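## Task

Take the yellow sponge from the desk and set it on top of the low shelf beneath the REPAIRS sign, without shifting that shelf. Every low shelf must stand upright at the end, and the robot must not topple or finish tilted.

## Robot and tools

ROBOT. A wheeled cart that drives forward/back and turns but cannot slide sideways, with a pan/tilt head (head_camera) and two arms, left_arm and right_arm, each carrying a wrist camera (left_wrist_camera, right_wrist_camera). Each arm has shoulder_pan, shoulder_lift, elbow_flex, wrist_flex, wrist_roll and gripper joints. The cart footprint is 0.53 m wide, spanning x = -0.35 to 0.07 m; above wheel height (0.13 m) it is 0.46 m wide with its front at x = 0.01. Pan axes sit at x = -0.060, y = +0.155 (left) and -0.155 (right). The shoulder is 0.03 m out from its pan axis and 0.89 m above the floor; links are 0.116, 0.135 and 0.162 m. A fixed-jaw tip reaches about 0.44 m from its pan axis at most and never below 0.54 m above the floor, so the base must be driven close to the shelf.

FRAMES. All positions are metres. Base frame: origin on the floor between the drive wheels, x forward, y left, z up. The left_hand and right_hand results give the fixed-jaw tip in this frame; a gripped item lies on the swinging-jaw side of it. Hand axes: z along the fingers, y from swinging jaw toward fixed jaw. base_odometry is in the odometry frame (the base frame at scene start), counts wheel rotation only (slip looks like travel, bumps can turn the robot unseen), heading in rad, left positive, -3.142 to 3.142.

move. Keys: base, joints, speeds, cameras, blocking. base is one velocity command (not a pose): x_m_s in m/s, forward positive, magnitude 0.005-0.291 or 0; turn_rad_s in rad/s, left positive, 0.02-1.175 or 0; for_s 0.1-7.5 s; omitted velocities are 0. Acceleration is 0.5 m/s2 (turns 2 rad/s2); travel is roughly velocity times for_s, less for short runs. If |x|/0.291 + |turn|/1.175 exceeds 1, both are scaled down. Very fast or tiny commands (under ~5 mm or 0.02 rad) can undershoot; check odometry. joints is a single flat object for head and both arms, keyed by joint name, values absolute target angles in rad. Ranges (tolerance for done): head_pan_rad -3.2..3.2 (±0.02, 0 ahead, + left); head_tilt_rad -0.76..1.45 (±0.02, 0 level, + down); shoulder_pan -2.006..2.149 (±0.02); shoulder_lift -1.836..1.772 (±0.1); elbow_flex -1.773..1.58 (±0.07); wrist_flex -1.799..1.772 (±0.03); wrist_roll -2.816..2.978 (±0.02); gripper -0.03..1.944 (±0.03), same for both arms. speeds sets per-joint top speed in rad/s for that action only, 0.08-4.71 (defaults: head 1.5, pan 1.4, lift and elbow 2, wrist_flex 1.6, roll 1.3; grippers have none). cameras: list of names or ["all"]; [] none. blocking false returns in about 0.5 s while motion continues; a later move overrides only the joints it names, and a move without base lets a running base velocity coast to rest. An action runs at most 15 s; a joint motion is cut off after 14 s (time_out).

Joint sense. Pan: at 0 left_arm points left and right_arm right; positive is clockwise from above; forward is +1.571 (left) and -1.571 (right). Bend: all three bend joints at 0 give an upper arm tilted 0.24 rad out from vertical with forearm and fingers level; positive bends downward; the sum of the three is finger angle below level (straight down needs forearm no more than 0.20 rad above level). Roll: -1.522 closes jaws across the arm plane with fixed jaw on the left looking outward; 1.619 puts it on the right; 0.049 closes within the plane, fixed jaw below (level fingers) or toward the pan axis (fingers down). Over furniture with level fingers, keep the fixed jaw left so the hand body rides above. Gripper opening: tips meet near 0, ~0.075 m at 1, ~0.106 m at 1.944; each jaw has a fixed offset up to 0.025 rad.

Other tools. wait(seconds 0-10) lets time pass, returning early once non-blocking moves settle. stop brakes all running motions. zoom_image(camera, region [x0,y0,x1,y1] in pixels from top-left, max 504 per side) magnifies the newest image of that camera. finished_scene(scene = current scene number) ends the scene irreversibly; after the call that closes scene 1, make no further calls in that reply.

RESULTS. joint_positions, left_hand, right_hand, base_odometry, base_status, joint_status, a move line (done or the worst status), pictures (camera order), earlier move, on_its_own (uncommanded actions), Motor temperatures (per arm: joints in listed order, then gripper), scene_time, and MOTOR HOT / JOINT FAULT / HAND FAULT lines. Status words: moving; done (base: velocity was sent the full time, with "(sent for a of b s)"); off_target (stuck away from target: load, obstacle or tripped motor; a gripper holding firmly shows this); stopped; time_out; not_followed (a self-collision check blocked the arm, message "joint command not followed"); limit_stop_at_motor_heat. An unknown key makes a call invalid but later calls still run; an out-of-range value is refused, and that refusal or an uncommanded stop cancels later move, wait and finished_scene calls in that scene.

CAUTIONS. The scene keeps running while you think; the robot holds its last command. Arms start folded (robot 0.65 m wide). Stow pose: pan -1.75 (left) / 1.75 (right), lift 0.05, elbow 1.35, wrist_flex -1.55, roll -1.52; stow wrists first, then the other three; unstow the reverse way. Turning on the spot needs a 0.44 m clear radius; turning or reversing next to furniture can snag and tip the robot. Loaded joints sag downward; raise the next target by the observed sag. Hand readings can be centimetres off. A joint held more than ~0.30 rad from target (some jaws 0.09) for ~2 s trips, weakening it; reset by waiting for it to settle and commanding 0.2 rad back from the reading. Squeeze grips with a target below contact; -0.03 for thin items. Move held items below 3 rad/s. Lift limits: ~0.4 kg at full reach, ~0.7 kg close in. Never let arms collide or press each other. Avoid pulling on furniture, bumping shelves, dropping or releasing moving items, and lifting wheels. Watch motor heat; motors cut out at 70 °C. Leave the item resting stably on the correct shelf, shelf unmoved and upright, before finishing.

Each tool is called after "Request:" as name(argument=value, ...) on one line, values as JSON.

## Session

Request:
move(joints={"head_pan_rad": 0.0, "head_tilt_rad": 0.15}, cameras=["head_camera", "right_wrist_camera"])

Request:
move(joints={"head_pan_rad": -0.8, "head_tilt_rad": 0.15}, cameras=["head_camera"])

Request:
move(joints={"head_pan_rad": -1.6, "head_tilt_rad": 0.15}, cameras=["head_camera"])

Request:
move(joints={"head_pan_rad": -2.4, "head_tilt_rad": 0.15}, cameras=["head_camera"])

Request:
move(joints={"head_pan_rad": -3.18, "head_tilt_rad": 0.15}, cameras=["head_camera"])

Request:
move(joints={"head_pan_rad": 2.4, "head_tilt_rad": 0.15}, speeds={"head_pan_rad": 4.0}, cameras=["head_camera"])

Request:
move(joints={"head_pan_rad": 1.6, "head_tilt_rad": 0.15}, cameras=["head_camera"])

Request:
move(joints={"head_pan_rad": 0.8, "head_tilt_rad": 0.15}, cameras=["head_camera"])

Scene clock: 0.83 s.
Motor temperatures (°C): left_arm=[29 29 29 30 30 28] | right_arm=[29 28 27 27 29 28]
move: done
base_odometry: x=+0.000 y=+0.000 heading=+0.000
base_status: not commanded
joint_positions: head_pan_rad=+0.000 head_tilt_rad=+0.141 left_arm_shoulder_pan_rad=+0.000 left_arm_shoulder_lift_rad=-1.704 left_arm_elbow_flex_rad=+1.478 left_arm_wrist_flex_rad=+0.984 left_arm_wrist_roll_rad=-0.001 left_arm_gripper_rad=+0.000 right_arm_shoulder_pan_rad=+0.001 right_arm_shoulder_lift_rad=-1.670 right_arm_elbow_flex_rad=+1.496 right_arm_wrist_flex_rad=+1.032 right_arm_wrist_roll_rad=+0.000 right_arm_gripper_rad=+0.000
joint_status: all done
left_hand: x=-0.0600 y=+0.3116 z=+0.8261 quat_wxyz=(+0.395, -0.918, +0.023, +0.010) (m; base frame)
right_hand: x=-0.0602 y=-0.3015 z=+0.8125 quat_wxyz=(+0.008, +0.023, +0.937, -0.348) (m; base frame)
pictures: head_camera, right_wrist_camera
Images, in order (width x height): head_camera 644x476, right_wrist_camera 644x476.

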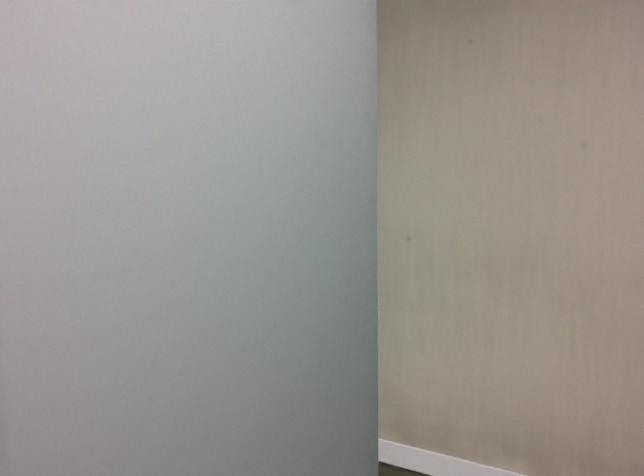

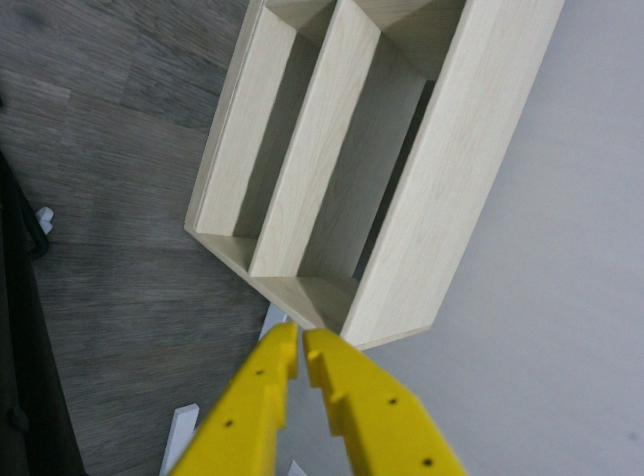

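Scene clock: 2.17 s.
move: done
base_odometry: x=+0.000 y=+0.000 heading=+0.000
base_status: not commanded
joint_positions: head_pan_rad=-0.790 head_tilt_rad=+0.141 left_arm_shoulder_pan_rad=+0.000 left_arm_shoulder_lift_rad=-1.704 left_arm_elbow_flex_rad=+1.478 left_arm_wrist_flex_rad=+0.984 left_arm_wrist_roll_rad=-0.001 left_arm_gripper_rad=+0.000 right_arm_shoulder_pan_rad=+0.001 right_arm_shoulder_lift_rad=-1.670 right_arm_elbow_flex_rad=+1.496 right_arm_wrist_flex_rad=+1.032 right_arm_wrist_roll_rad=+0.000 right_arm_gripper_rad=+0.000
joint_status: all done
left_hand: x=-0.0600 y=+0.3116 z=+0.8261 quat_wxyz=(+0.395, -0.918, +0.023, +0.010) (m; base frame)
right_hand: x=-0.0602 y=-0.3015 z=+0.8125 quat_wxyz=(+0.008, +0.023, +0.937, -0.348) (m; base frame)
pictures: head_camera
Images, in order (width x height): head_camera 644x476.

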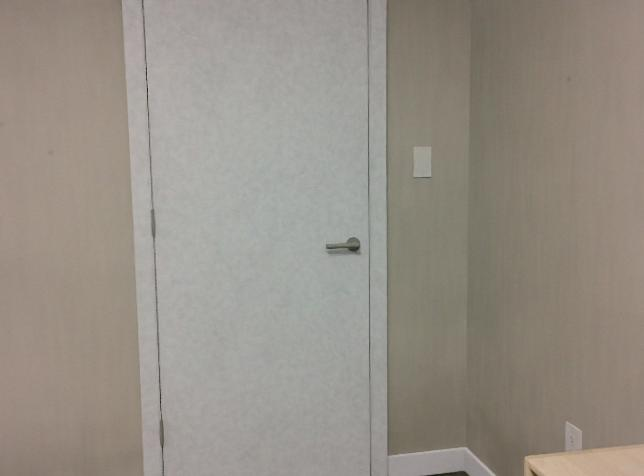

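Scene clock: 3.50 s.
move: done
base_odometry: x=+0.000 y=+0.000 heading=+0.000
base_status: not commanded
joint_positions: head_pan_rad=-1.591 head_tilt_rad=+0.141 left_arm_shoulder_pan_rad=+0.000 left_arm_shoulder_lift_rad=-1.704 left_arm_elbow_flex_rad=+1.478 left_arm_wrist_flex_rad=+0.984 left_arm_wrist_roll_rad=-0.001 left_arm_gripper_rad=+0.000 right_arm_shoulder_pan_rad=+0.001 right_arm_shoulder_lift_rad=-1.670 right_arm_elbow_flex_rad=+1.496 right_arm_wrist_flex_rad=+1.032 right_arm_wrist_roll_rad=+0.000 right_arm_gripper_rad=+0.000
joint_status: all done
left_hand: x=-0.0600 y=+0.3116 z=+0.8261 quat_wxyz=(+0.395, -0.918, +0.023, +0.010) (m; base frame)
right_hand: x=-0.0602 y=-0.3015 z=+0.8125 quat_wxyz=(+0.008, +0.023, +0.937, -0.348) (m; base frame)
pictures: head_camera
Images, in order (width x height): head_camera 644x476.

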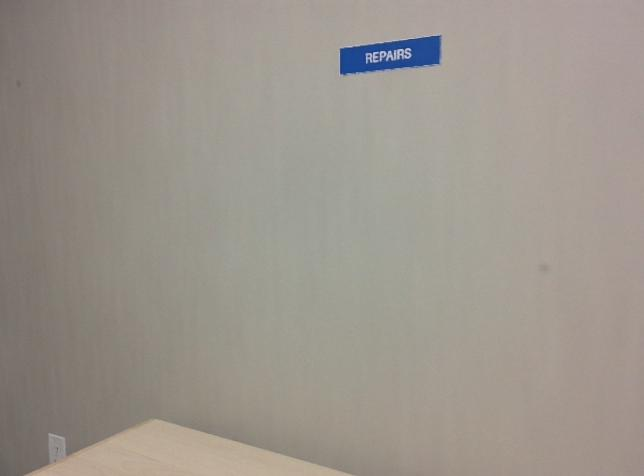

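Scene clock: 4.83 s.
move: done
base_odometry: x=+0.000 y=+0.000 heading=+0.000
base_status: not commanded
joint_positions: head_pan_rad=-2.391 head_tilt_rad=+0.141 left_arm_shoulder_pan_rad=+0.000 left_arm_shoulder_lift_rad=-1.704 left_arm_elbow_flex_rad=+1.478 left_arm_wrist_flex_rad=+0.984 left_arm_wrist_roll_rad=-0.001 left_arm_gripper_rad=+0.000 right_arm_shoulder_pan_rad=+0.001 right_arm_shoulder_lift_rad=-1.670 right_arm_elbow_flex_rad=+1.496 right_arm_wrist_flex_rad=+1.032 right_arm_wrist_roll_rad=+0.000 right_arm_gripper_rad=+0.000
joint_status: all done
left_hand: x=-0.0600 y=+0.3116 z=+0.8261 quat_wxyz=(+0.395, -0.918, +0.023, +0.010) (m; base frame)
right_hand: x=-0.0602 y=-0.3015 z=+0.8125 quat_wxyz=(+0.008, +0.023, +0.937, -0.348) (m; base frame)
pictures: head_camera
Images, in order (width x height): head_camera 644x476.

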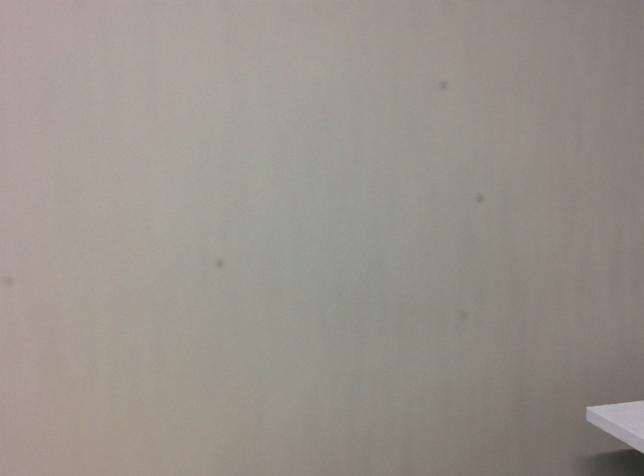

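Scene clock: 6.17 s.
move: done
base_odometry: x=+0.000 y=+0.000 heading=+0.000
base_status: not commanded
joint_positions: head_pan_rad=-3.171 head_tilt_rad=+0.141 left_arm_shoulder_pan_rad=+0.000 left_arm_shoulder_lift_rad=-1.704 left_arm_elbow_flex_rad=+1.478 left_arm_wrist_flex_rad=+0.984 left_arm_wrist_roll_rad=-0.001 left_arm_gripper_rad=+0.000 right_arm_shoulder_pan_rad=+0.001 right_arm_shoulder_lift_rad=-1.670 right_arm_elbow_flex_rad=+1.496 right_arm_wrist_flex_rad=+1.032 right_arm_wrist_roll_rad=+0.000 right_arm_gripper_rad=+0.000
joint_status: all done
left_hand: x=-0.0600 y=+0.3116 z=+0.8261 quat_wxyz=(+0.395, -0.918, +0.023, +0.010) (m; base frame)
right_hand: x=-0.0602 y=-0.3015 z=+0.8125 quat_wxyz=(+0.008, +0.023, +0.937, -0.348) (m; base frame)
pictures: head_camera
Images, in order (width x height): head_camera 644x476.

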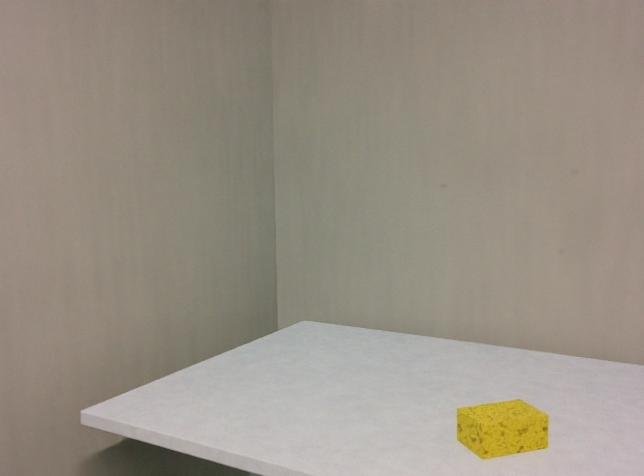

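Scene clock: 8.27 s.
move: done
base_odometry: x=+0.000 y=+0.000 heading=+0.000
base_status: not commanded
joint_positions: head_pan_rad=+2.390 head_tilt_rad=+0.142 left_arm_shoulder_pan_rad=+0.000 left_arm_shoulder_lift_rad=-1.704 left_arm_elbow_flex_rad=+1.478 left_arm_wrist_flex_rad=+0.984 left_arm_wrist_roll_rad=-0.001 left_arm_gripper_rad=+0.000 right_arm_shoulder_pan_rad=+0.001 right_arm_shoulder_lift_rad=-1.670 right_arm_elbow_flex_rad=+1.496 right_arm_wrist_flex_rad=+1.032 right_arm_wrist_roll_rad=+0.000 right_arm_gripper_rad=+0.000
joint_status: all done
left_hand: x=-0.0600 y=+0.3116 z=+0.8261 quat_wxyz=(+0.395, -0.918, +0.023, +0.010) (m; base frame)
right_hand: x=-0.0602 y=-0.3015 z=+0.8125 quat_wxyz=(+0.008, +0.023, +0.937, -0.348) (m; base frame)
pictures: head_camera
Images, in order (width x height): head_camera 644x476.

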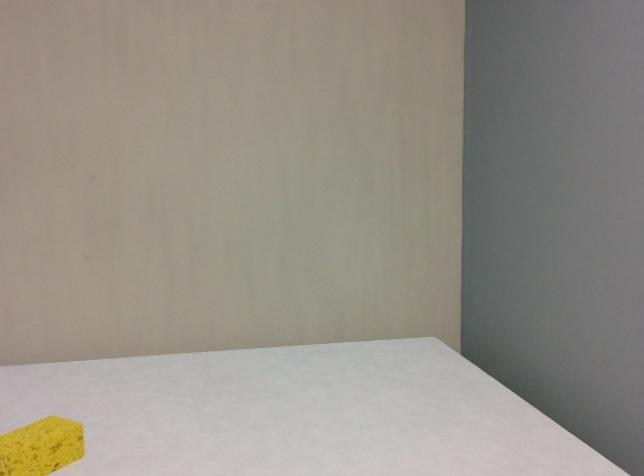

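Scene clock: 9.60 s.
move: done
base_odometry: x=+0.000 y=+0.000 heading=+0.000
base_status: not commanded
joint_positions: head_pan_rad=+1.609 head_tilt_rad=+0.142 left_arm_shoulder_pan_rad=+0.000 left_arm_shoulder_lift_rad=-1.704 left_arm_elbow_flex_rad=+1.478 left_arm_wrist_flex_rad=+0.984 left_arm_wrist_roll_rad=-0.001 left_arm_gripper_rad=+0.000 right_arm_shoulder_pan_rad=+0.001 right_arm_shoulder_lift_rad=-1.670 right_arm_elbow_flex_rad=+1.496 right_arm_wrist_flex_rad=+1.032 right_arm_wrist_roll_rad=+0.000 right_arm_gripper_rad=+0.000
joint_status: all done
left_hand: x=-0.0600 y=+0.3116 z=+0.8261 quat_wxyz=(+0.395, -0.918, +0.023, +0.010) (m; base frame)
right_hand: x=-0.0602 y=-0.3015 z=+0.8125 quat_wxyz=(+0.008, +0.023, +0.937, -0.348) (m; base frame)
pictures: head_camera
Images, in order (width x height): head_camera 644x476.

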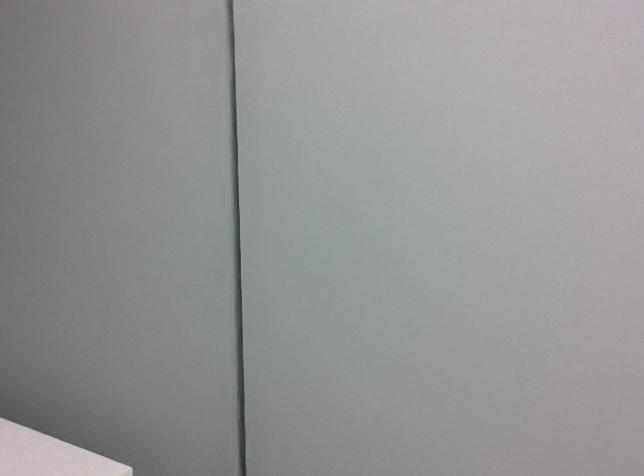

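Scene clock: 10.93 s.
move: done
base_odometry: x=+0.000 y=+0.000 heading=+0.000
base_status: not commanded
joint_positions: head_pan_rad=+0.810 head_tilt_rad=+0.142 left_arm_shoulder_pan_rad=+0.000 left_arm_shoulder_lift_rad=-1.704 left_arm_elbow_flex_rad=+1.478 left_arm_wrist_flex_rad=+0.984 left_arm_wrist_roll_rad=-0.001 left_arm_gripper_rad=+0.000 right_arm_shoulder_pan_rad=+0.001 right_arm_shoulder_lift_rad=-1.670 right_arm_elbow_flex_rad=+1.496 right_arm_wrist_flex_rad=+1.032 right_arm_wrist_roll_rad=+0.000 right_arm_gripper_rad=+0.000
joint_status: all done
left_hand: x=-0.0600 y=+0.3116 z=+0.8261 quat_wxyz=(+0.395, -0.918, +0.023, +0.010) (m; base frame)
right_hand: x=-0.0602 y=-0.3015 z=+0.8125 quat_wxyz=(+0.008, +0.023, +0.937, -0.348) (m; base frame)
pictures: head_camera
Images, in order (width x height): head_camera 644x476.

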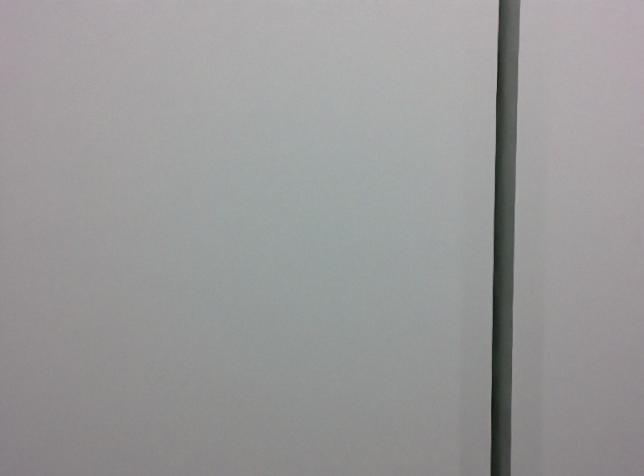

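Request:
move(base={"turn_rad_s": 0.8, "for_s": 3.69})

Request:
move(base={"x_m_s": 0.2, "for_s": 2.16}, joints={"left_arm_shoulder_lift_rad": -0.04, "left_arm_elbow_flex_rad": -0.61, "left_arm_wrist_flex_rad": 1.59, "left_arm_wrist_roll_rad": -1.7})

Request:
move(base={"turn_rad_s": -0.4, "for_s": 0.98}, joints={"left_arm_shoulder_pan_rad": 1.871, "left_arm_gripper_rad": 1.5, "head_pan_rad": 0.1, "head_tilt_rad": 0.6}, cameras=["head_camera", "left_wrist_camera"])

Scene clock: 141.23 s.
move: done
base_odometry: x=-0.001 y=+0.000 heading=+2.959
base_status: done (sent for 3.7 of 3.7 s)
joint_positions: head_pan_rad=+0.810 head_tilt_rad=+0.142 left_arm_shoulder_pan_rad=-0.004 left_arm_shoulder_lift_rad=-1.704 left_arm_elbow_flex_rad=+1.478 left_arm_wrist_flex_rad=+0.984 left_arm_wrist_roll_rad=-0.001 left_arm_gripper_rad=+0.000 right_arm_shoulder_pan_rad=+0.000 right_arm_shoulder_lift_rad=-1.670 right_arm_elbow_flex_rad=+1.496 right_arm_wrist_flex_rad=+1.032 right_arm_wrist_roll_rad=+0.000 right_arm_gripper_rad=+0.000
joint_status: not commanded
left_hand: x=-0.0607 y=+0.3116 z=+0.8261 quat_wxyz=(+0.395, -0.918, +0.021, +0.011) (m; base frame)
right_hand: x=-0.0600 y=-0.3015 z=+0.8125 quat_wxyz=(+0.009, +0.023, +0.937, -0.348) (m; base frame)
pictures: none

Scene clock: 144.27 s.
move: done
base_odometry: x=-0.428 y=+0.077 heading=+2.961
base_status: done (sent for 2.17 of 2.17 s)
joint_positions: head_pan_rad=+0.810 head_tilt_rad=+0.142 left_arm_shoulder_pan_rad=-0.004 left_arm_shoulder_lift_rad=-0.038 left_arm_elbow_flex_rad=-0.578 left_arm_wrist_flex_rad=+1.588 left_arm_wrist_roll_rad=-1.696 left_arm_gripper_rad=+0.000 right_arm_shoulder_pan_rad=+0.003 right_arm_shoulder_lift_rad=-1.670 right_arm_elbow_flex_rad=+1.496 right_arm_wrist_flex_rad=+1.032 right_arm_wrist_roll_rad=+0.000 right_arm_gripper_rad=+0.000
joint_status: all done
left_hand: x=-0.0688 y=+0.4076 z=+0.9577 quat_wxyz=(+0.189, -0.616, +0.730, +0.226) (m; base frame)
right_hand: x=-0.0604 y=-0.3015 z=+0.8125 quat_wxyz=(+0.008, +0.024, +0.937, -0.348) (m; base frame)
pictures: none

Scene clock: 146.37 s.
move: done
base_odometry: x=-0.427 y=+0.077 heading=+2.572
base_status: done (sent for 0.97 of 0.97 s)
joint_positions: head_pan_rad=+0.109 head_tilt_rad=+0.593 left_arm_shoulder_pan_rad=+1.862 left_arm_shoulder_lift_rad=-0.038 left_arm_elbow_flex_rad=-0.578 left_arm_wrist_flex_rad=+1.588 left_arm_wrist_roll_rad=-1.696 left_arm_gripper_rad=+1.493 right_arm_shoulder_pan_rad=+0.001 right_arm_shoulder_lift_rad=-1.670 right_arm_elbow_flex_rad=+1.496 right_arm_wrist_flex_rad=+1.032 right_arm_wrist_roll_rad=+0.000 right_arm_gripper_rad=+0.000
joint_status: all done
left_hand: x=+0.1841 y=+0.0897 z=+0.9577 quat_wxyz=(+0.294, +0.220, +0.930, -0.017) (m; base frame)
right_hand: x=-0.0602 y=-0.3015 z=+0.8125 quat_wxyz=(+0.008, +0.023, +0.937, -0.348) (m; base frame)
pictures: head_camera, left_wrist_camera
Images, in order (width x height): head_camera 644x476, left_wrist_camera 644x476.

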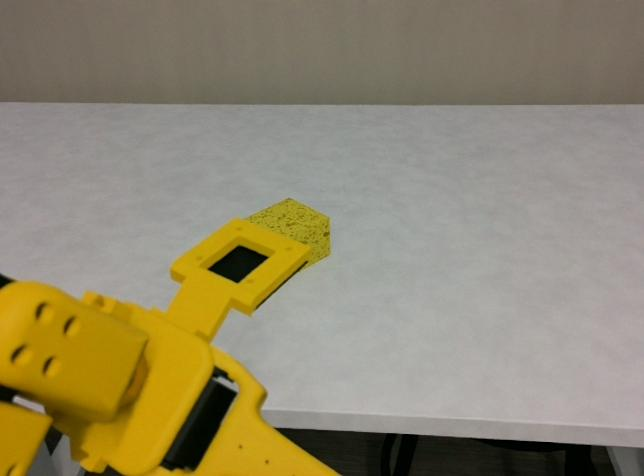

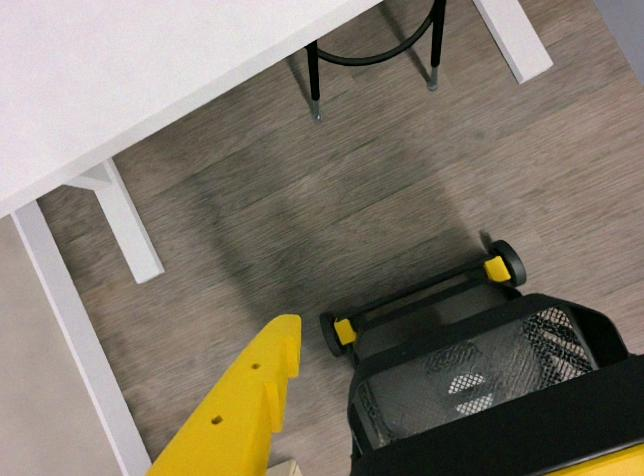

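Request:
move(base={"x_m_s": 0.15, "for_s": 1.57}, joints={"left_arm_shoulder_pan_rad": 1.669, "left_arm_wrist_roll_rad": -2.06, "head_pan_rad": 0.45, "head_tilt_rad": 0.85})

Request:
move(joints={"left_arm_shoulder_lift_rad": 0.25, "left_arm_elbow_flex_rad": -0.52, "left_arm_wrist_flex_rad": 1.19}, speeds={"left_arm_shoulder_lift_rad": 0.5, "left_arm_elbow_flex_rad": 0.3, "left_arm_wrist_flex_rad": 0.7}, cameras=["head_camera", "left_wrist_camera"])

Scene clock: 189.90 s.
move: done
base_odometry: x=-0.626 y=+0.204 heading=+2.571
base_status: done (sent for 1.57 of 1.57 s)
joint_positions: head_pan_rad=+0.439 head_tilt_rad=+0.844 left_arm_shoulder_pan_rad=+1.674 left_arm_shoulder_lift_rad=-0.038 left_arm_elbow_flex_rad=-0.579 left_arm_wrist_flex_rad=+1.588 left_arm_wrist_roll_rad=-2.056 left_arm_gripper_rad=+1.493 right_arm_shoulder_pan_rad=+0.000 right_arm_shoulder_lift_rad=-1.670 right_arm_elbow_flex_rad=+1.496 right_arm_wrist_flex_rad=+1.032 right_arm_wrist_roll_rad=+0.000 right_arm_gripper_rad=+0.000
joint_status: all done
left_hand: x=+0.1943 y=+0.1355 z=+0.9595 quat_wxyz=(+0.289, +0.299, +0.907, +0.063) (m; base frame)
right_hand: x=-0.0600 y=-0.3015 z=+0.8125 quat_wxyz=(+0.009, +0.023, +0.937, -0.348) (m; base frame)
pictures: none

Scene clock: 191.10 s.
move: done
base_odometry: x=-0.626 y=+0.204 heading=+2.571
base_status: not commanded
joint_positions: head_pan_rad=+0.439 head_tilt_rad=+0.844 left_arm_shoulder_pan_rad=+1.674 left_arm_shoulder_lift_rad=+0.257 left_arm_elbow_flex_rad=-0.518 left_arm_wrist_flex_rad=+1.202 left_arm_wrist_roll_rad=-2.056 left_arm_gripper_rad=+1.493 right_arm_shoulder_pan_rad=+0.000 right_arm_shoulder_lift_rad=-1.670 right_arm_elbow_flex_rad=+1.496 right_arm_wrist_flex_rad=+1.032 right_arm_wrist_roll_rad=+0.000 right_arm_gripper_rad=+0.000
joint_status: all done
left_hand: x=+0.2518 y=+0.1296 z=+0.9082 quat_wxyz=(+0.303, +0.298, +0.903, +0.066) (m; base frame)
right_hand: x=-0.0600 y=-0.3015 z=+0.8125 quat_wxyz=(+0.009, +0.023, +0.937, -0.348) (m; base frame)
pictures: head_camera, left_wrist_camera
Images, in order (width x height): head_camera 644x476, left_wrist_camera 644x476.

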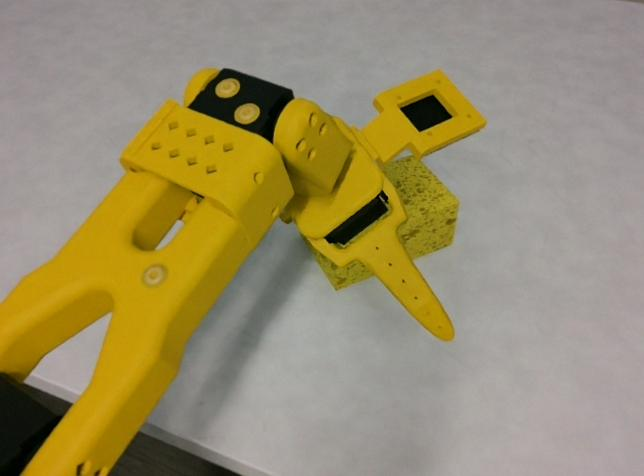

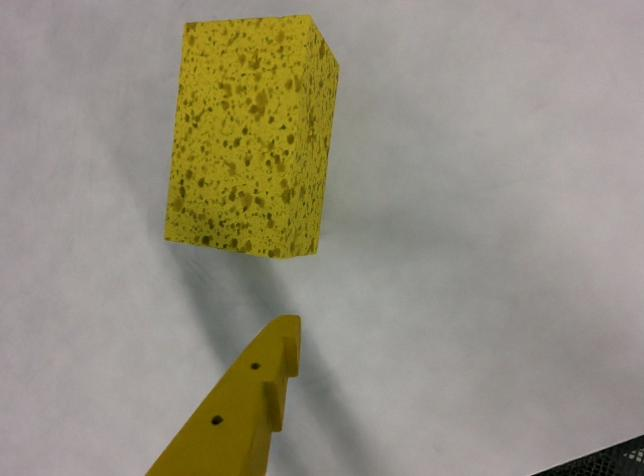

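Request:
move(base={"x_m_s": 0.1, "for_s": 0.85}, joints={"left_arm_shoulder_pan_rad": 1.601, "left_arm_wrist_roll_rad": -2.13})

Request:
move(joints={"left_arm_shoulder_lift_rad": 0.63, "left_arm_elbow_flex_rad": -0.76, "left_arm_wrist_flex_rad": 1.1}, speeds={"left_arm_shoulder_lift_rad": 0.5, "left_arm_elbow_flex_rad": 0.35, "left_arm_wrist_flex_rad": 0.3}, cameras=["head_camera", "left_wrist_camera"])

Scene clock: 223.43 s.
move: done
base_odometry: x=-0.699 y=+0.251 heading=+2.572
base_status: done (sent for 0.87 of 0.87 s)
joint_positions: head_pan_rad=+0.439 head_tilt_rad=+0.844 left_arm_shoulder_pan_rad=+1.606 left_arm_shoulder_lift_rad=+0.257 left_arm_elbow_flex_rad=-0.518 left_arm_wrist_flex_rad=+1.200 left_arm_wrist_roll_rad=-2.125 left_arm_gripper_rad=+1.493 right_arm_shoulder_pan_rad=-0.004 right_arm_shoulder_lift_rad=-1.670 right_arm_elbow_flex_rad=+1.496 right_arm_wrist_flex_rad=+1.032 right_arm_wrist_roll_rad=+0.000 right_arm_gripper_rad=+0.000
joint_status: all done
left_hand: x=+0.2534 y=+0.1504 z=+0.9087 quat_wxyz=(+0.298, +0.298, +0.902, +0.087) (m; base frame)
right_hand: x=-0.0595 y=-0.3015 z=+0.8125 quat_wxyz=(+0.009, +0.021, +0.937, -0.348) (m; base frame)
pictures: none

Scene clock: 224.70 s.
move: done
base_odometry: x=-0.699 y=+0.251 heading=+2.572
base_status: not commanded
joint_positions: head_pan_rad=+0.439 head_tilt_rad=+0.844 left_arm_shoulder_pan_rad=+1.606 left_arm_shoulder_lift_rad=+0.643 left_arm_elbow_flex_rad=-0.725 left_arm_wrist_flex_rad=+1.111 left_arm_wrist_roll_rad=-2.125 left_arm_gripper_rad=+1.493 right_arm_shoulder_pan_rad=-0.004 right_arm_shoulder_lift_rad=-1.670 right_arm_elbow_flex_rad=+1.496 right_arm_wrist_flex_rad=+1.032 right_arm_wrist_roll_rad=+0.000 right_arm_gripper_rad=+0.000
joint_status: all done
left_hand: x=+0.2808 y=+0.1494 z=+0.8481 quat_wxyz=(+0.257, +0.302, +0.915, +0.075) (m; base frame)
right_hand: x=-0.0595 y=-0.3015 z=+0.8125 quat_wxyz=(+0.009, +0.021, +0.937, -0.348) (m; base frame)
pictures: head_camera, left_wrist_camera
Images, in order (width x height): head_camera 644x476, left_wrist_camera 644x476.

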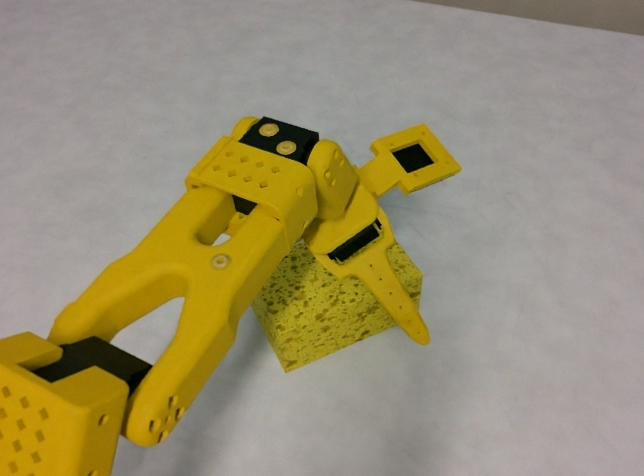

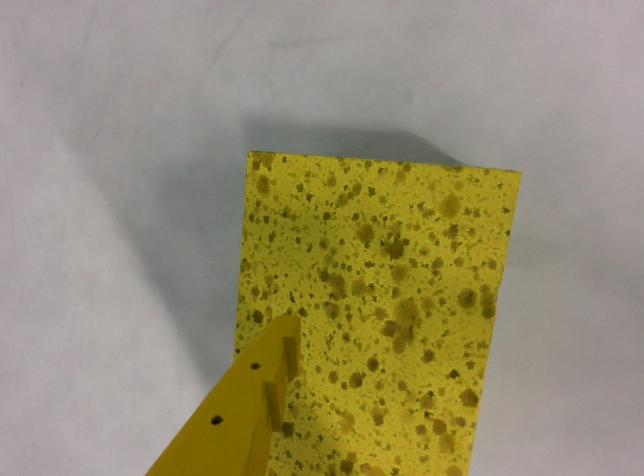

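Request:
move(joints={"left_arm_shoulder_pan_rad": 1.517, "left_arm_wrist_roll_rad": -2.21, "left_arm_shoulder_lift_rad": 0.60}, speeds={"left_arm_shoulder_pan_rad": 0.5, "left_arm_wrist_roll_rad": 0.5})

Request:
move(joints={"left_arm_shoulder_lift_rad": 0.89, "left_arm_elbow_flex_rad": -0.96, "left_arm_wrist_flex_rad": 1.09}, speeds={"left_arm_shoulder_lift_rad": 0.4, "left_arm_elbow_flex_rad": 0.35, "left_arm_wrist_flex_rad": 0.3}, cameras=["head_camera", "left_wrist_camera"])

Scene clock: 249.43 s.
move: done
base_odometry: x=-0.699 y=+0.251 heading=+2.572
base_status: not commanded
joint_positions: head_pan_rad=+0.439 head_tilt_rad=+0.844 left_arm_shoulder_pan_rad=+1.520 left_arm_shoulder_lift_rad=+0.643 left_arm_elbow_flex_rad=-0.725 left_arm_wrist_flex_rad=+1.111 left_arm_wrist_roll_rad=-2.205 left_arm_gripper_rad=+1.493 right_arm_shoulder_pan_rad=-0.004 right_arm_shoulder_lift_rad=-1.670 right_arm_elbow_flex_rad=+1.496 right_arm_wrist_flex_rad=+1.032 right_arm_wrist_roll_rad=+0.000 right_arm_gripper_rad=+0.000
joint_status: all done
left_hand: x=+0.2805 y=+0.1783 z=+0.8484 quat_wxyz=(+0.250, +0.300, +0.916, +0.096) (m; base frame)
right_hand: x=-0.0595 y=-0.3015 z=+0.8125 quat_wxyz=(+0.009, +0.021, +0.937, -0.348) (m; base frame)
pictures: none

Scene clock: 250.63 s.
move: done
base_odometry: x=-0.699 y=+0.251 heading=+2.572
base_status: not commanded
joint_positions: head_pan_rad=+0.439 head_tilt_rad=+0.844 left_arm_shoulder_pan_rad=+1.514 left_arm_shoulder_lift_rad=+0.904 left_arm_elbow_flex_rad=-0.924 left_arm_wrist_flex_rad=+1.099 left_arm_wrist_roll_rad=-2.207 left_arm_gripper_rad=+1.493 right_arm_shoulder_pan_rad=-0.004 right_arm_shoulder_lift_rad=-1.670 right_arm_elbow_flex_rad=+1.496 right_arm_wrist_flex_rad=+1.032 right_arm_wrist_roll_rad=+0.000 right_arm_gripper_rad=+0.000
joint_status: all done
left_hand: x=+0.2902 y=+0.1809 z=+0.8104 quat_wxyz=(+0.227, +0.299, +0.922, +0.088) (m; base frame)
right_hand: x=-0.0595 y=-0.3015 z=+0.8125 quat_wxyz=(+0.009, +0.021, +0.937, -0.348) (m; base frame)
pictures: head_camera, left_wrist_camera
Images, in order (width x height): head_camera 644x476, left_wrist_camera 644x476.

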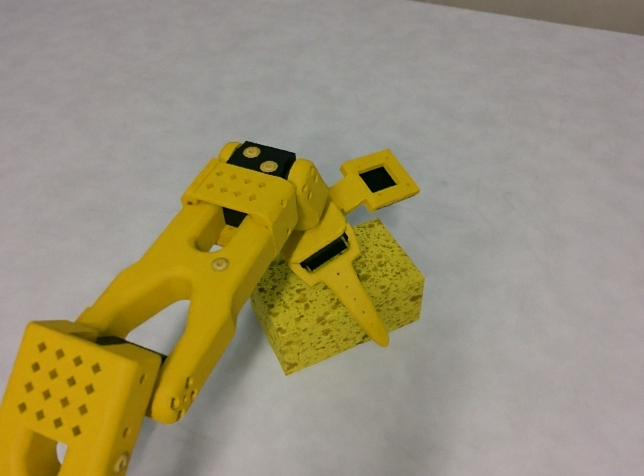

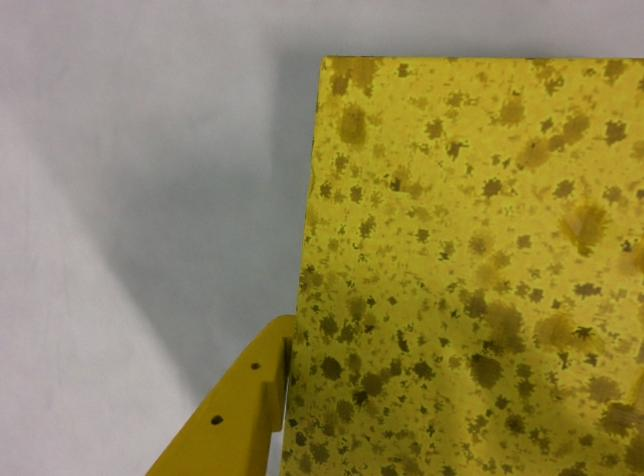

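Request:
move(joints={"left_arm_gripper_rad": 0.76}, cameras=["head_camera", "left_wrist_camera"])

Scene clock: 261.23 s.
move: off_target
base_odometry: x=-0.699 y=+0.251 heading=+2.572
base_status: not commanded
joint_positions: head_pan_rad=+0.439 head_tilt_rad=+0.844 left_arm_shoulder_pan_rad=+1.522 left_arm_shoulder_lift_rad=+0.904 left_arm_elbow_flex_rad=-0.932 left_arm_wrist_flex_rad=+1.099 left_arm_wrist_roll_rad=-2.205 left_arm_gripper_rad=+0.931 right_arm_shoulder_pan_rad=-0.002 right_arm_shoulder_lift_rad=-1.670 right_arm_elbow_flex_rad=+1.496 right_arm_wrist_flex_rad=+1.032 right_arm_wrist_roll_rad=+0.000 right_arm_gripper_rad=+0.000
joint_status: left_arm_gripper_rad off_target (ended at +0.931, target +0.760)
left_hand: x=+0.2914 y=+0.1783 z=+0.8120 quat_wxyz=(+0.231, +0.302, +0.921, +0.089) (m; base frame)
right_hand: x=-0.0597 y=-0.3015 z=+0.8125 quat_wxyz=(+0.009, +0.022, +0.937, -0.348) (m; base frame)
pictures: head_camera, left_wrist_camera
Images, in order (width x height): head_camera 644x476, left_wrist_camera 644x476.

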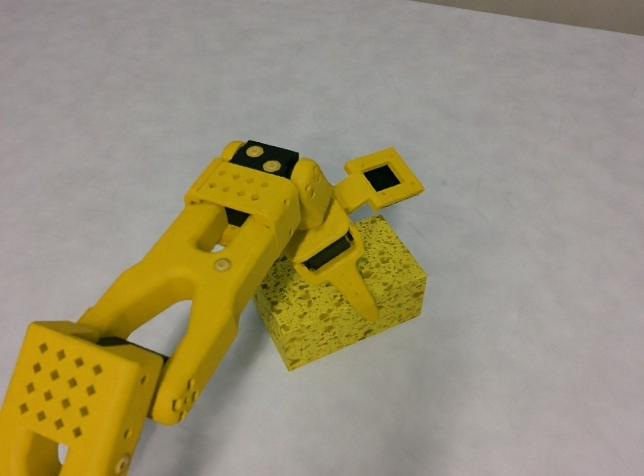

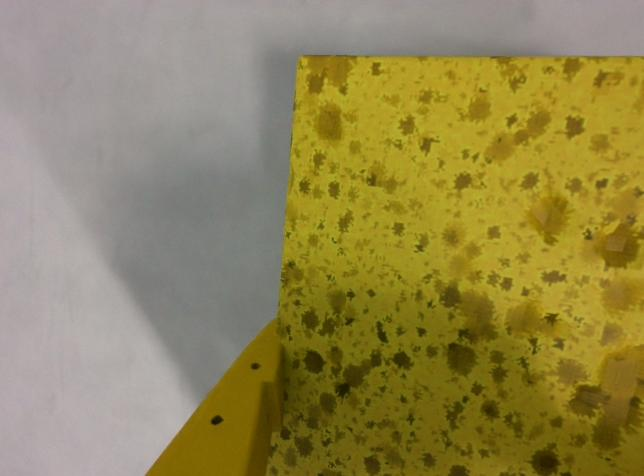

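Request:
move(joints={"left_arm_gripper_rad": 0.85})

Request:
move(joints={"left_arm_shoulder_lift_rad": 0.35}, speeds={"left_arm_shoulder_lift_rad": 0.4}, cameras=["head_camera", "left_wrist_camera"])

Scene clock: 270.17 s.
move: off_target
base_odometry: x=-0.699 y=+0.251 heading=+2.572
base_status: not commanded
joint_positions: head_pan_rad=+0.439 head_tilt_rad=+0.844 left_arm_shoulder_pan_rad=+1.522 left_arm_shoulder_lift_rad=+0.904 left_arm_elbow_flex_rad=-0.932 left_arm_wrist_flex_rad=+1.099 left_arm_wrist_roll_rad=-2.205 left_arm_gripper_rad=+0.931 right_arm_shoulder_pan_rad=-0.002 right_arm_shoulder_lift_rad=-1.670 right_arm_elbow_flex_rad=+1.496 right_arm_wrist_flex_rad=+1.032 right_arm_wrist_roll_rad=+0.000 right_arm_gripper_rad=+0.000
joint_status: left_arm_gripper_rad off_target (ended at +0.931, target +0.850)
left_hand: x=+0.2914 y=+0.1783 z=+0.8120 quat_wxyz=(+0.231, +0.302, +0.921, +0.089) (m; base frame)
right_hand: x=-0.0597 y=-0.3015 z=+0.8125 quat_wxyz=(+0.009, +0.022, +0.937, -0.348) (m; base frame)
pictures: none

Scene clock: 272.03 s.
move: done
base_odometry: x=-0.699 y=+0.251 heading=+2.572
base_status: not commanded
joint_positions: head_pan_rad=+0.439 head_tilt_rad=+0.844 left_arm_shoulder_pan_rad=+1.522 left_arm_shoulder_lift_rad=+0.415 left_arm_elbow_flex_rad=-0.932 left_arm_wrist_flex_rad=+1.099 left_arm_wrist_roll_rad=-2.214 left_arm_gripper_rad=+0.931 right_arm_shoulder_pan_rad=-0.002 right_arm_shoulder_lift_rad=-1.670 right_arm_elbow_flex_rad=+1.496 right_arm_wrist_flex_rad=+1.032 right_arm_wrist_roll_rad=+0.000 right_arm_gripper_rad=+0.000
joint_status: all done
left_hand: x=+0.2922 y=+0.1783 z=+0.9729 quat_wxyz=(+0.443, +0.278, +0.835, +0.172) (m; base frame)
right_hand: x=-0.0597 y=-0.3015 z=+0.8125 quat_wxyz=(+0.009, +0.022, +0.937, -0.348) (m; base frame)
pictures: head_camera, left_wrist_camera
Images, in order (width x height): head_camera 644x476, left_wrist_camera 644x476.

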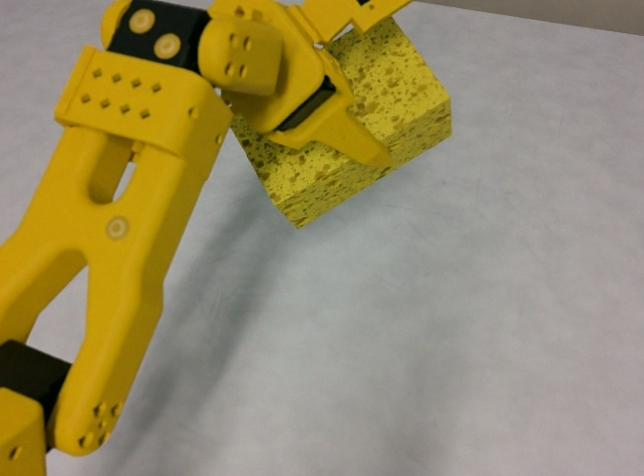

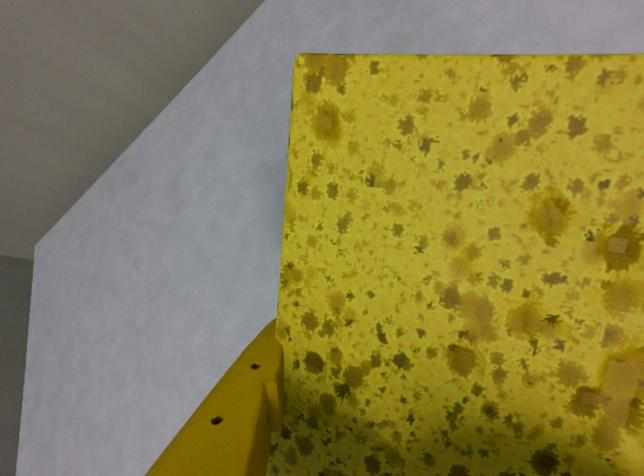

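Request:
move(base={"x_m_s": -0.25, "for_s": 4.2}, joints={"left_arm_shoulder_lift_rad": 0.2, "head_pan_rad": 0.0, "head_tilt_rad": 0.75}, speeds={"left_arm_shoulder_lift_rad": 0.4})

Request:
move(base={"turn_rad_s": 0.6, "for_s": 2.6}, cameras=["head_camera", "left_wrist_camera"])

Scene clock: 302.40 s.
move: done
base_odometry: x=+0.188 y=-0.313 heading=+2.576
base_status: done (sent for 4.2 of 4.2 s)
joint_positions: head_pan_rad=+0.009 head_tilt_rad=+0.763 left_arm_shoulder_pan_rad=+1.522 left_arm_shoulder_lift_rad=+0.258 left_arm_elbow_flex_rad=-0.932 left_arm_wrist_flex_rad=+1.099 left_arm_wrist_roll_rad=-2.214 left_arm_gripper_rad=+0.931 right_arm_shoulder_pan_rad=+0.001 right_arm_shoulder_lift_rad=-1.670 right_arm_elbow_flex_rad=+1.496 right_arm_wrist_flex_rad=+1.032 right_arm_wrist_roll_rad=+0.000 right_arm_gripper_rad=+0.000
joint_status: all done
left_hand: x=+0.2760 y=+0.1775 z=+1.0222 quat_wxyz=(+0.505, +0.266, +0.797, +0.196) (m; base frame)
right_hand: x=-0.0602 y=-0.3015 z=+0.8125 quat_wxyz=(+0.008, +0.023, +0.937, -0.348) (m; base frame)
pictures: none

Scene clock: 305.73 s.
move: done
base_odometry: x=+0.188 y=-0.313 heading=-2.150
base_status: done (sent for 2.6 of 2.6 s)
joint_positions: head_pan_rad=+0.009 head_tilt_rad=+0.763 left_arm_shoulder_pan_rad=+1.513 left_arm_shoulder_lift_rad=+0.258 left_arm_elbow_flex_rad=-0.932 left_arm_wrist_flex_rad=+1.099 left_arm_wrist_roll_rad=-2.214 left_arm_gripper_rad=+0.931 right_arm_shoulder_pan_rad=+0.000 right_arm_shoulder_lift_rad=-1.670 right_arm_elbow_flex_rad=+1.496 right_arm_wrist_flex_rad=+1.032 right_arm_wrist_roll_rad=+0.000 right_arm_gripper_rad=+0.000
joint_status: not commanded
left_hand: x=+0.2757 y=+0.1806 z=+1.0222 quat_wxyz=(+0.504, +0.262, +0.798, +0.199) (m; base frame)
right_hand: x=-0.0600 y=-0.3015 z=+0.8125 quat_wxyz=(+0.009, +0.023, +0.937, -0.348) (m; base frame)
pictures: head_camera, left_wrist_camera
Images, in order (width x height): head_camera 644x476, left_wrist_camera 644x476.

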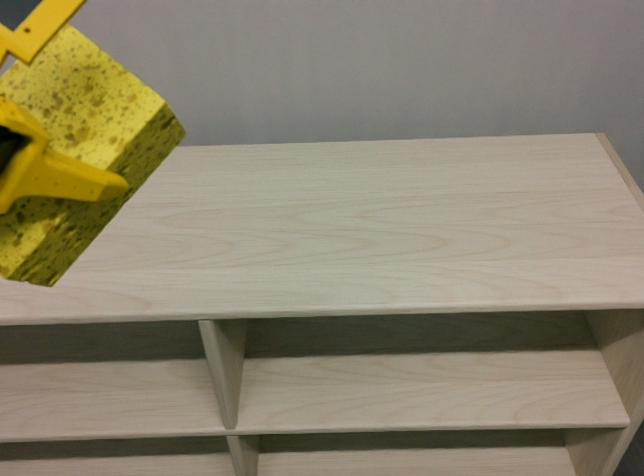

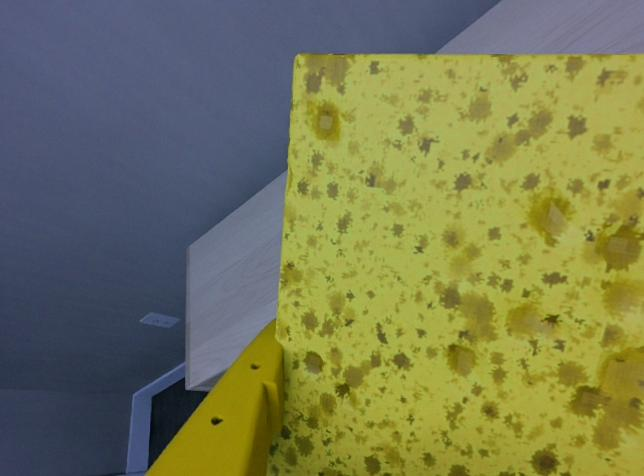

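Request:
move(base={"turn_rad_s": 0.12, "for_s": 0.4})

Request:
move(base={"x_m_s": 0.18, "for_s": 2.1}, joints={"left_arm_shoulder_lift_rad": 0.99, "left_arm_elbow_flex_rad": -0.25, "left_arm_wrist_flex_rad": 0.3, "head_pan_rad": 0.45, "head_tilt_rad": 0.95}, speeds={"left_arm_shoulder_lift_rad": 0.5, "left_arm_elbow_flex_rad": 0.47, "left_arm_wrist_flex_rad": 0.55}, cameras=["head_camera", "left_wrist_camera"])

Scene clock: 329.90 s.
move: done
base_odometry: x=+0.188 y=-0.313 heading=-2.104
base_status: done (sent for 0.4 of 0.4 s)
joint_positions: head_pan_rad=+0.009 head_tilt_rad=+0.763 left_arm_shoulder_pan_rad=+1.514 left_arm_shoulder_lift_rad=+0.258 left_arm_elbow_flex_rad=-0.932 left_arm_wrist_flex_rad=+1.099 left_arm_wrist_roll_rad=-2.214 left_arm_gripper_rad=+0.931 right_arm_shoulder_pan_rad=-0.004 right_arm_shoulder_lift_rad=-1.670 right_arm_elbow_flex_rad=+1.496 right_arm_wrist_flex_rad=+1.032 right_arm_wrist_roll_rad=+0.000 right_arm_gripper_rad=+0.000
joint_status: not commanded
left_hand: x=+0.2758 y=+0.1801 z=+1.0222 quat_wxyz=(+0.505, +0.263, +0.798, +0.198) (m; base frame)
right_hand: x=-0.0595 y=-0.3015 z=+0.8125 quat_wxyz=(+0.009, +0.021, +0.937, -0.348) (m; base frame)
pictures: none

Scene clock: 332.93 s.
move: done
base_odometry: x=-0.003 y=-0.640 heading=-2.100
base_status: done (sent for 2.1 of 2.1 s)
joint_positions: head_pan_rad=+0.439 head_tilt_rad=+0.944 left_arm_shoulder_pan_rad=+1.514 left_arm_shoulder_lift_rad=+1.005 left_arm_elbow_flex_rad=-0.246 left_arm_wrist_flex_rad=+0.310 left_arm_wrist_roll_rad=-2.214 left_arm_gripper_rad=+0.931 right_arm_shoulder_pan_rad=+0.004 right_arm_shoulder_lift_rad=-1.670 right_arm_elbow_flex_rad=+1.496 right_arm_wrist_flex_rad=+1.032 right_arm_wrist_roll_rad=+0.000 right_arm_gripper_rad=+0.000
joint_status: all done
left_hand: x=+0.2625 y=+0.1793 z=+0.7032 quat_wxyz=(+0.231, +0.303, +0.920, +0.091) (m; base frame)
right_hand: x=-0.0606 y=-0.3015 z=+0.8125 quat_wxyz=(+0.008, +0.025, +0.937, -0.348) (m; base frame)
pictures: head_camera, left_wrist_camera
Images, in order (width x height): head_camera 644x476, left_wrist_camera 644x476.

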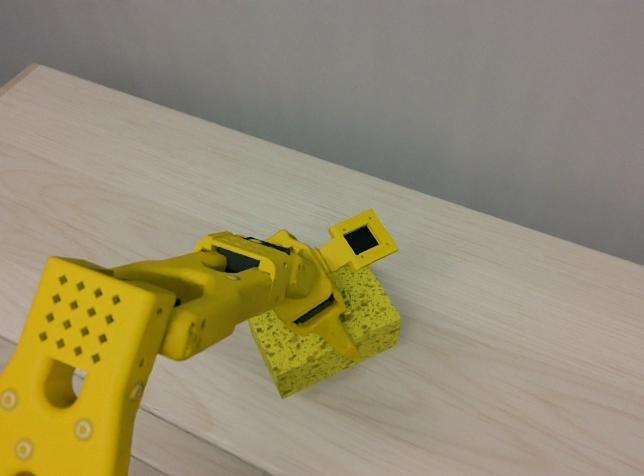

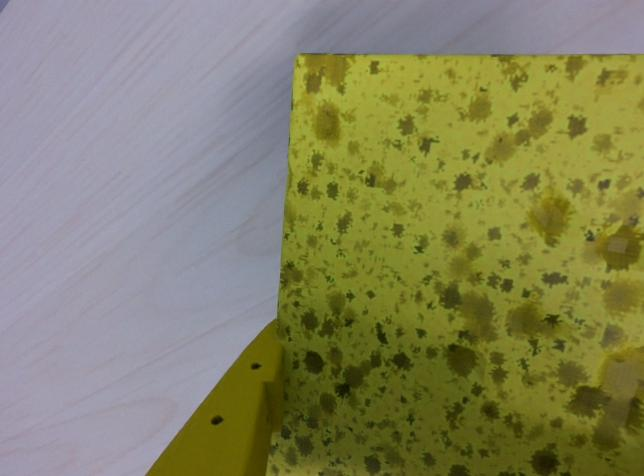

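Request:
move(joints={"left_arm_shoulder_lift_rad": 1.28, "left_arm_elbow_flex_rad": -0.49, "left_arm_wrist_flex_rad": 0.24}, speeds={"left_arm_shoulder_lift_rad": 0.4, "left_arm_elbow_flex_rad": 0.35, "left_arm_wrist_flex_rad": 0.2}, cameras=["head_camera", "left_wrist_camera"])

Scene clock: 349.50 s.
move: done
base_odometry: x=-0.003 y=-0.640 heading=-2.100
base_status: not commanded
joint_positions: head_pan_rad=+0.439 head_tilt_rad=+0.944 left_arm_shoulder_pan_rad=+1.514 left_arm_shoulder_lift_rad=+1.294 left_arm_elbow_flex_rad=-0.460 left_arm_wrist_flex_rad=+0.250 left_arm_wrist_roll_rad=-2.214 left_arm_gripper_rad=+0.931 right_arm_shoulder_pan_rad=+0.004 right_arm_shoulder_lift_rad=-1.670 right_arm_elbow_flex_rad=+1.496 right_arm_wrist_flex_rad=+1.032 right_arm_wrist_roll_rad=+0.000 right_arm_gripper_rad=+0.000
joint_status: all done
left_hand: x=+0.2593 y=+0.1792 z=+0.6618 quat_wxyz=(+0.224, +0.303, +0.922, +0.088) (m; base frame)
right_hand: x=-0.0606 y=-0.3015 z=+0.8125 quat_wxyz=(+0.008, +0.025, +0.937, -0.348) (m; base frame)
pictures: head_camera, left_wrist_camera
Images, in order (width x height): head_camera 644x476, left_wrist_camera 644x476.

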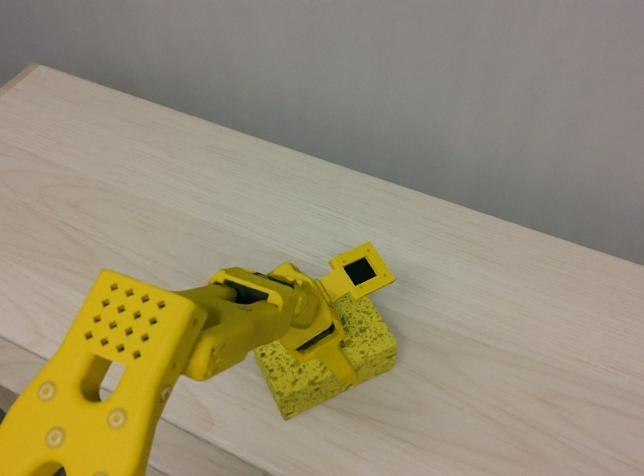

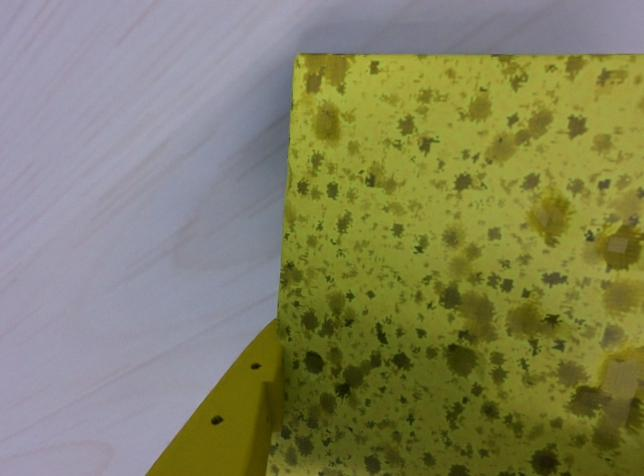

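Request:
move(joints={"left_arm_shoulder_lift_rad": 1.46, "left_arm_elbow_flex_rad": -0.66, "left_arm_wrist_flex_rad": 0.25}, speeds={"left_arm_shoulder_lift_rad": 0.3, "left_arm_elbow_flex_rad": 0.33, "left_arm_wrist_flex_rad": 0.2}, cameras=["head_camera", "left_wrist_camera"])

Scene clock: 358.50 s.
move: done
base_odometry: x=-0.003 y=-0.640 heading=-2.100
base_status: not commanded
joint_positions: head_pan_rad=+0.439 head_tilt_rad=+0.944 left_arm_shoulder_pan_rad=+1.519 left_arm_shoulder_lift_rad=+1.435 left_arm_elbow_flex_rad=-0.656 left_arm_wrist_flex_rad=+0.250 left_arm_wrist_roll_rad=-2.205 left_arm_gripper_rad=+0.931 right_arm_shoulder_pan_rad=+0.004 right_arm_shoulder_lift_rad=-1.670 right_arm_elbow_flex_rad=+1.496 right_arm_wrist_flex_rad=+1.032 right_arm_wrist_roll_rad=+0.000 right_arm_gripper_rad=+0.000
joint_status: all done
left_hand: x=+0.2715 y=+0.1784 z=+0.6554 quat_wxyz=(+0.250, +0.299, +0.916, +0.096) (m; base frame)
right_hand: x=-0.0606 y=-0.3015 z=+0.8125 quat_wxyz=(+0.008, +0.025, +0.937, -0.348) (m; base frame)
pictures: head_camera, left_wrist_camera
Images, in order (width x height): head_camera 644x476, left_wrist_camera 644x476.

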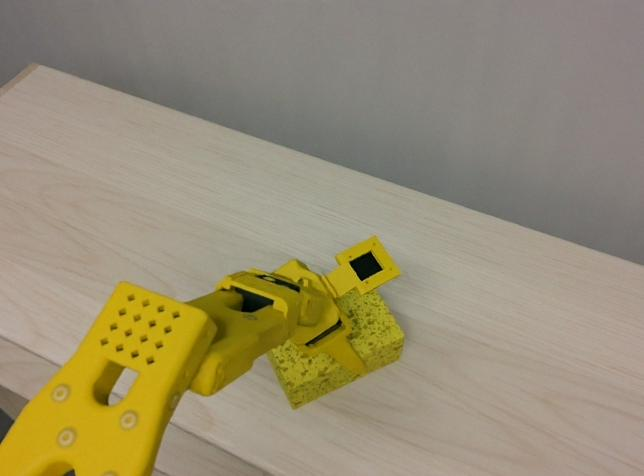

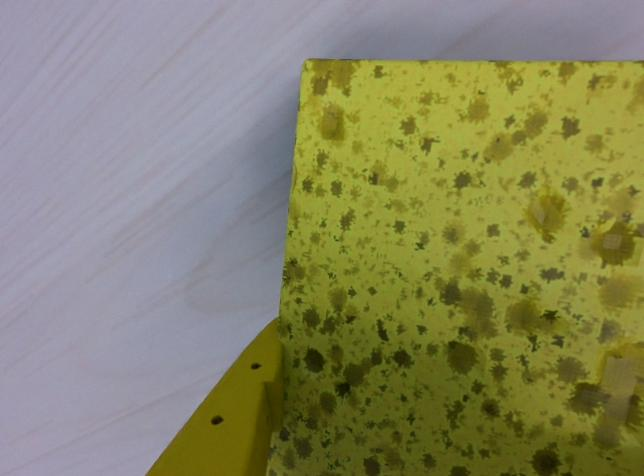

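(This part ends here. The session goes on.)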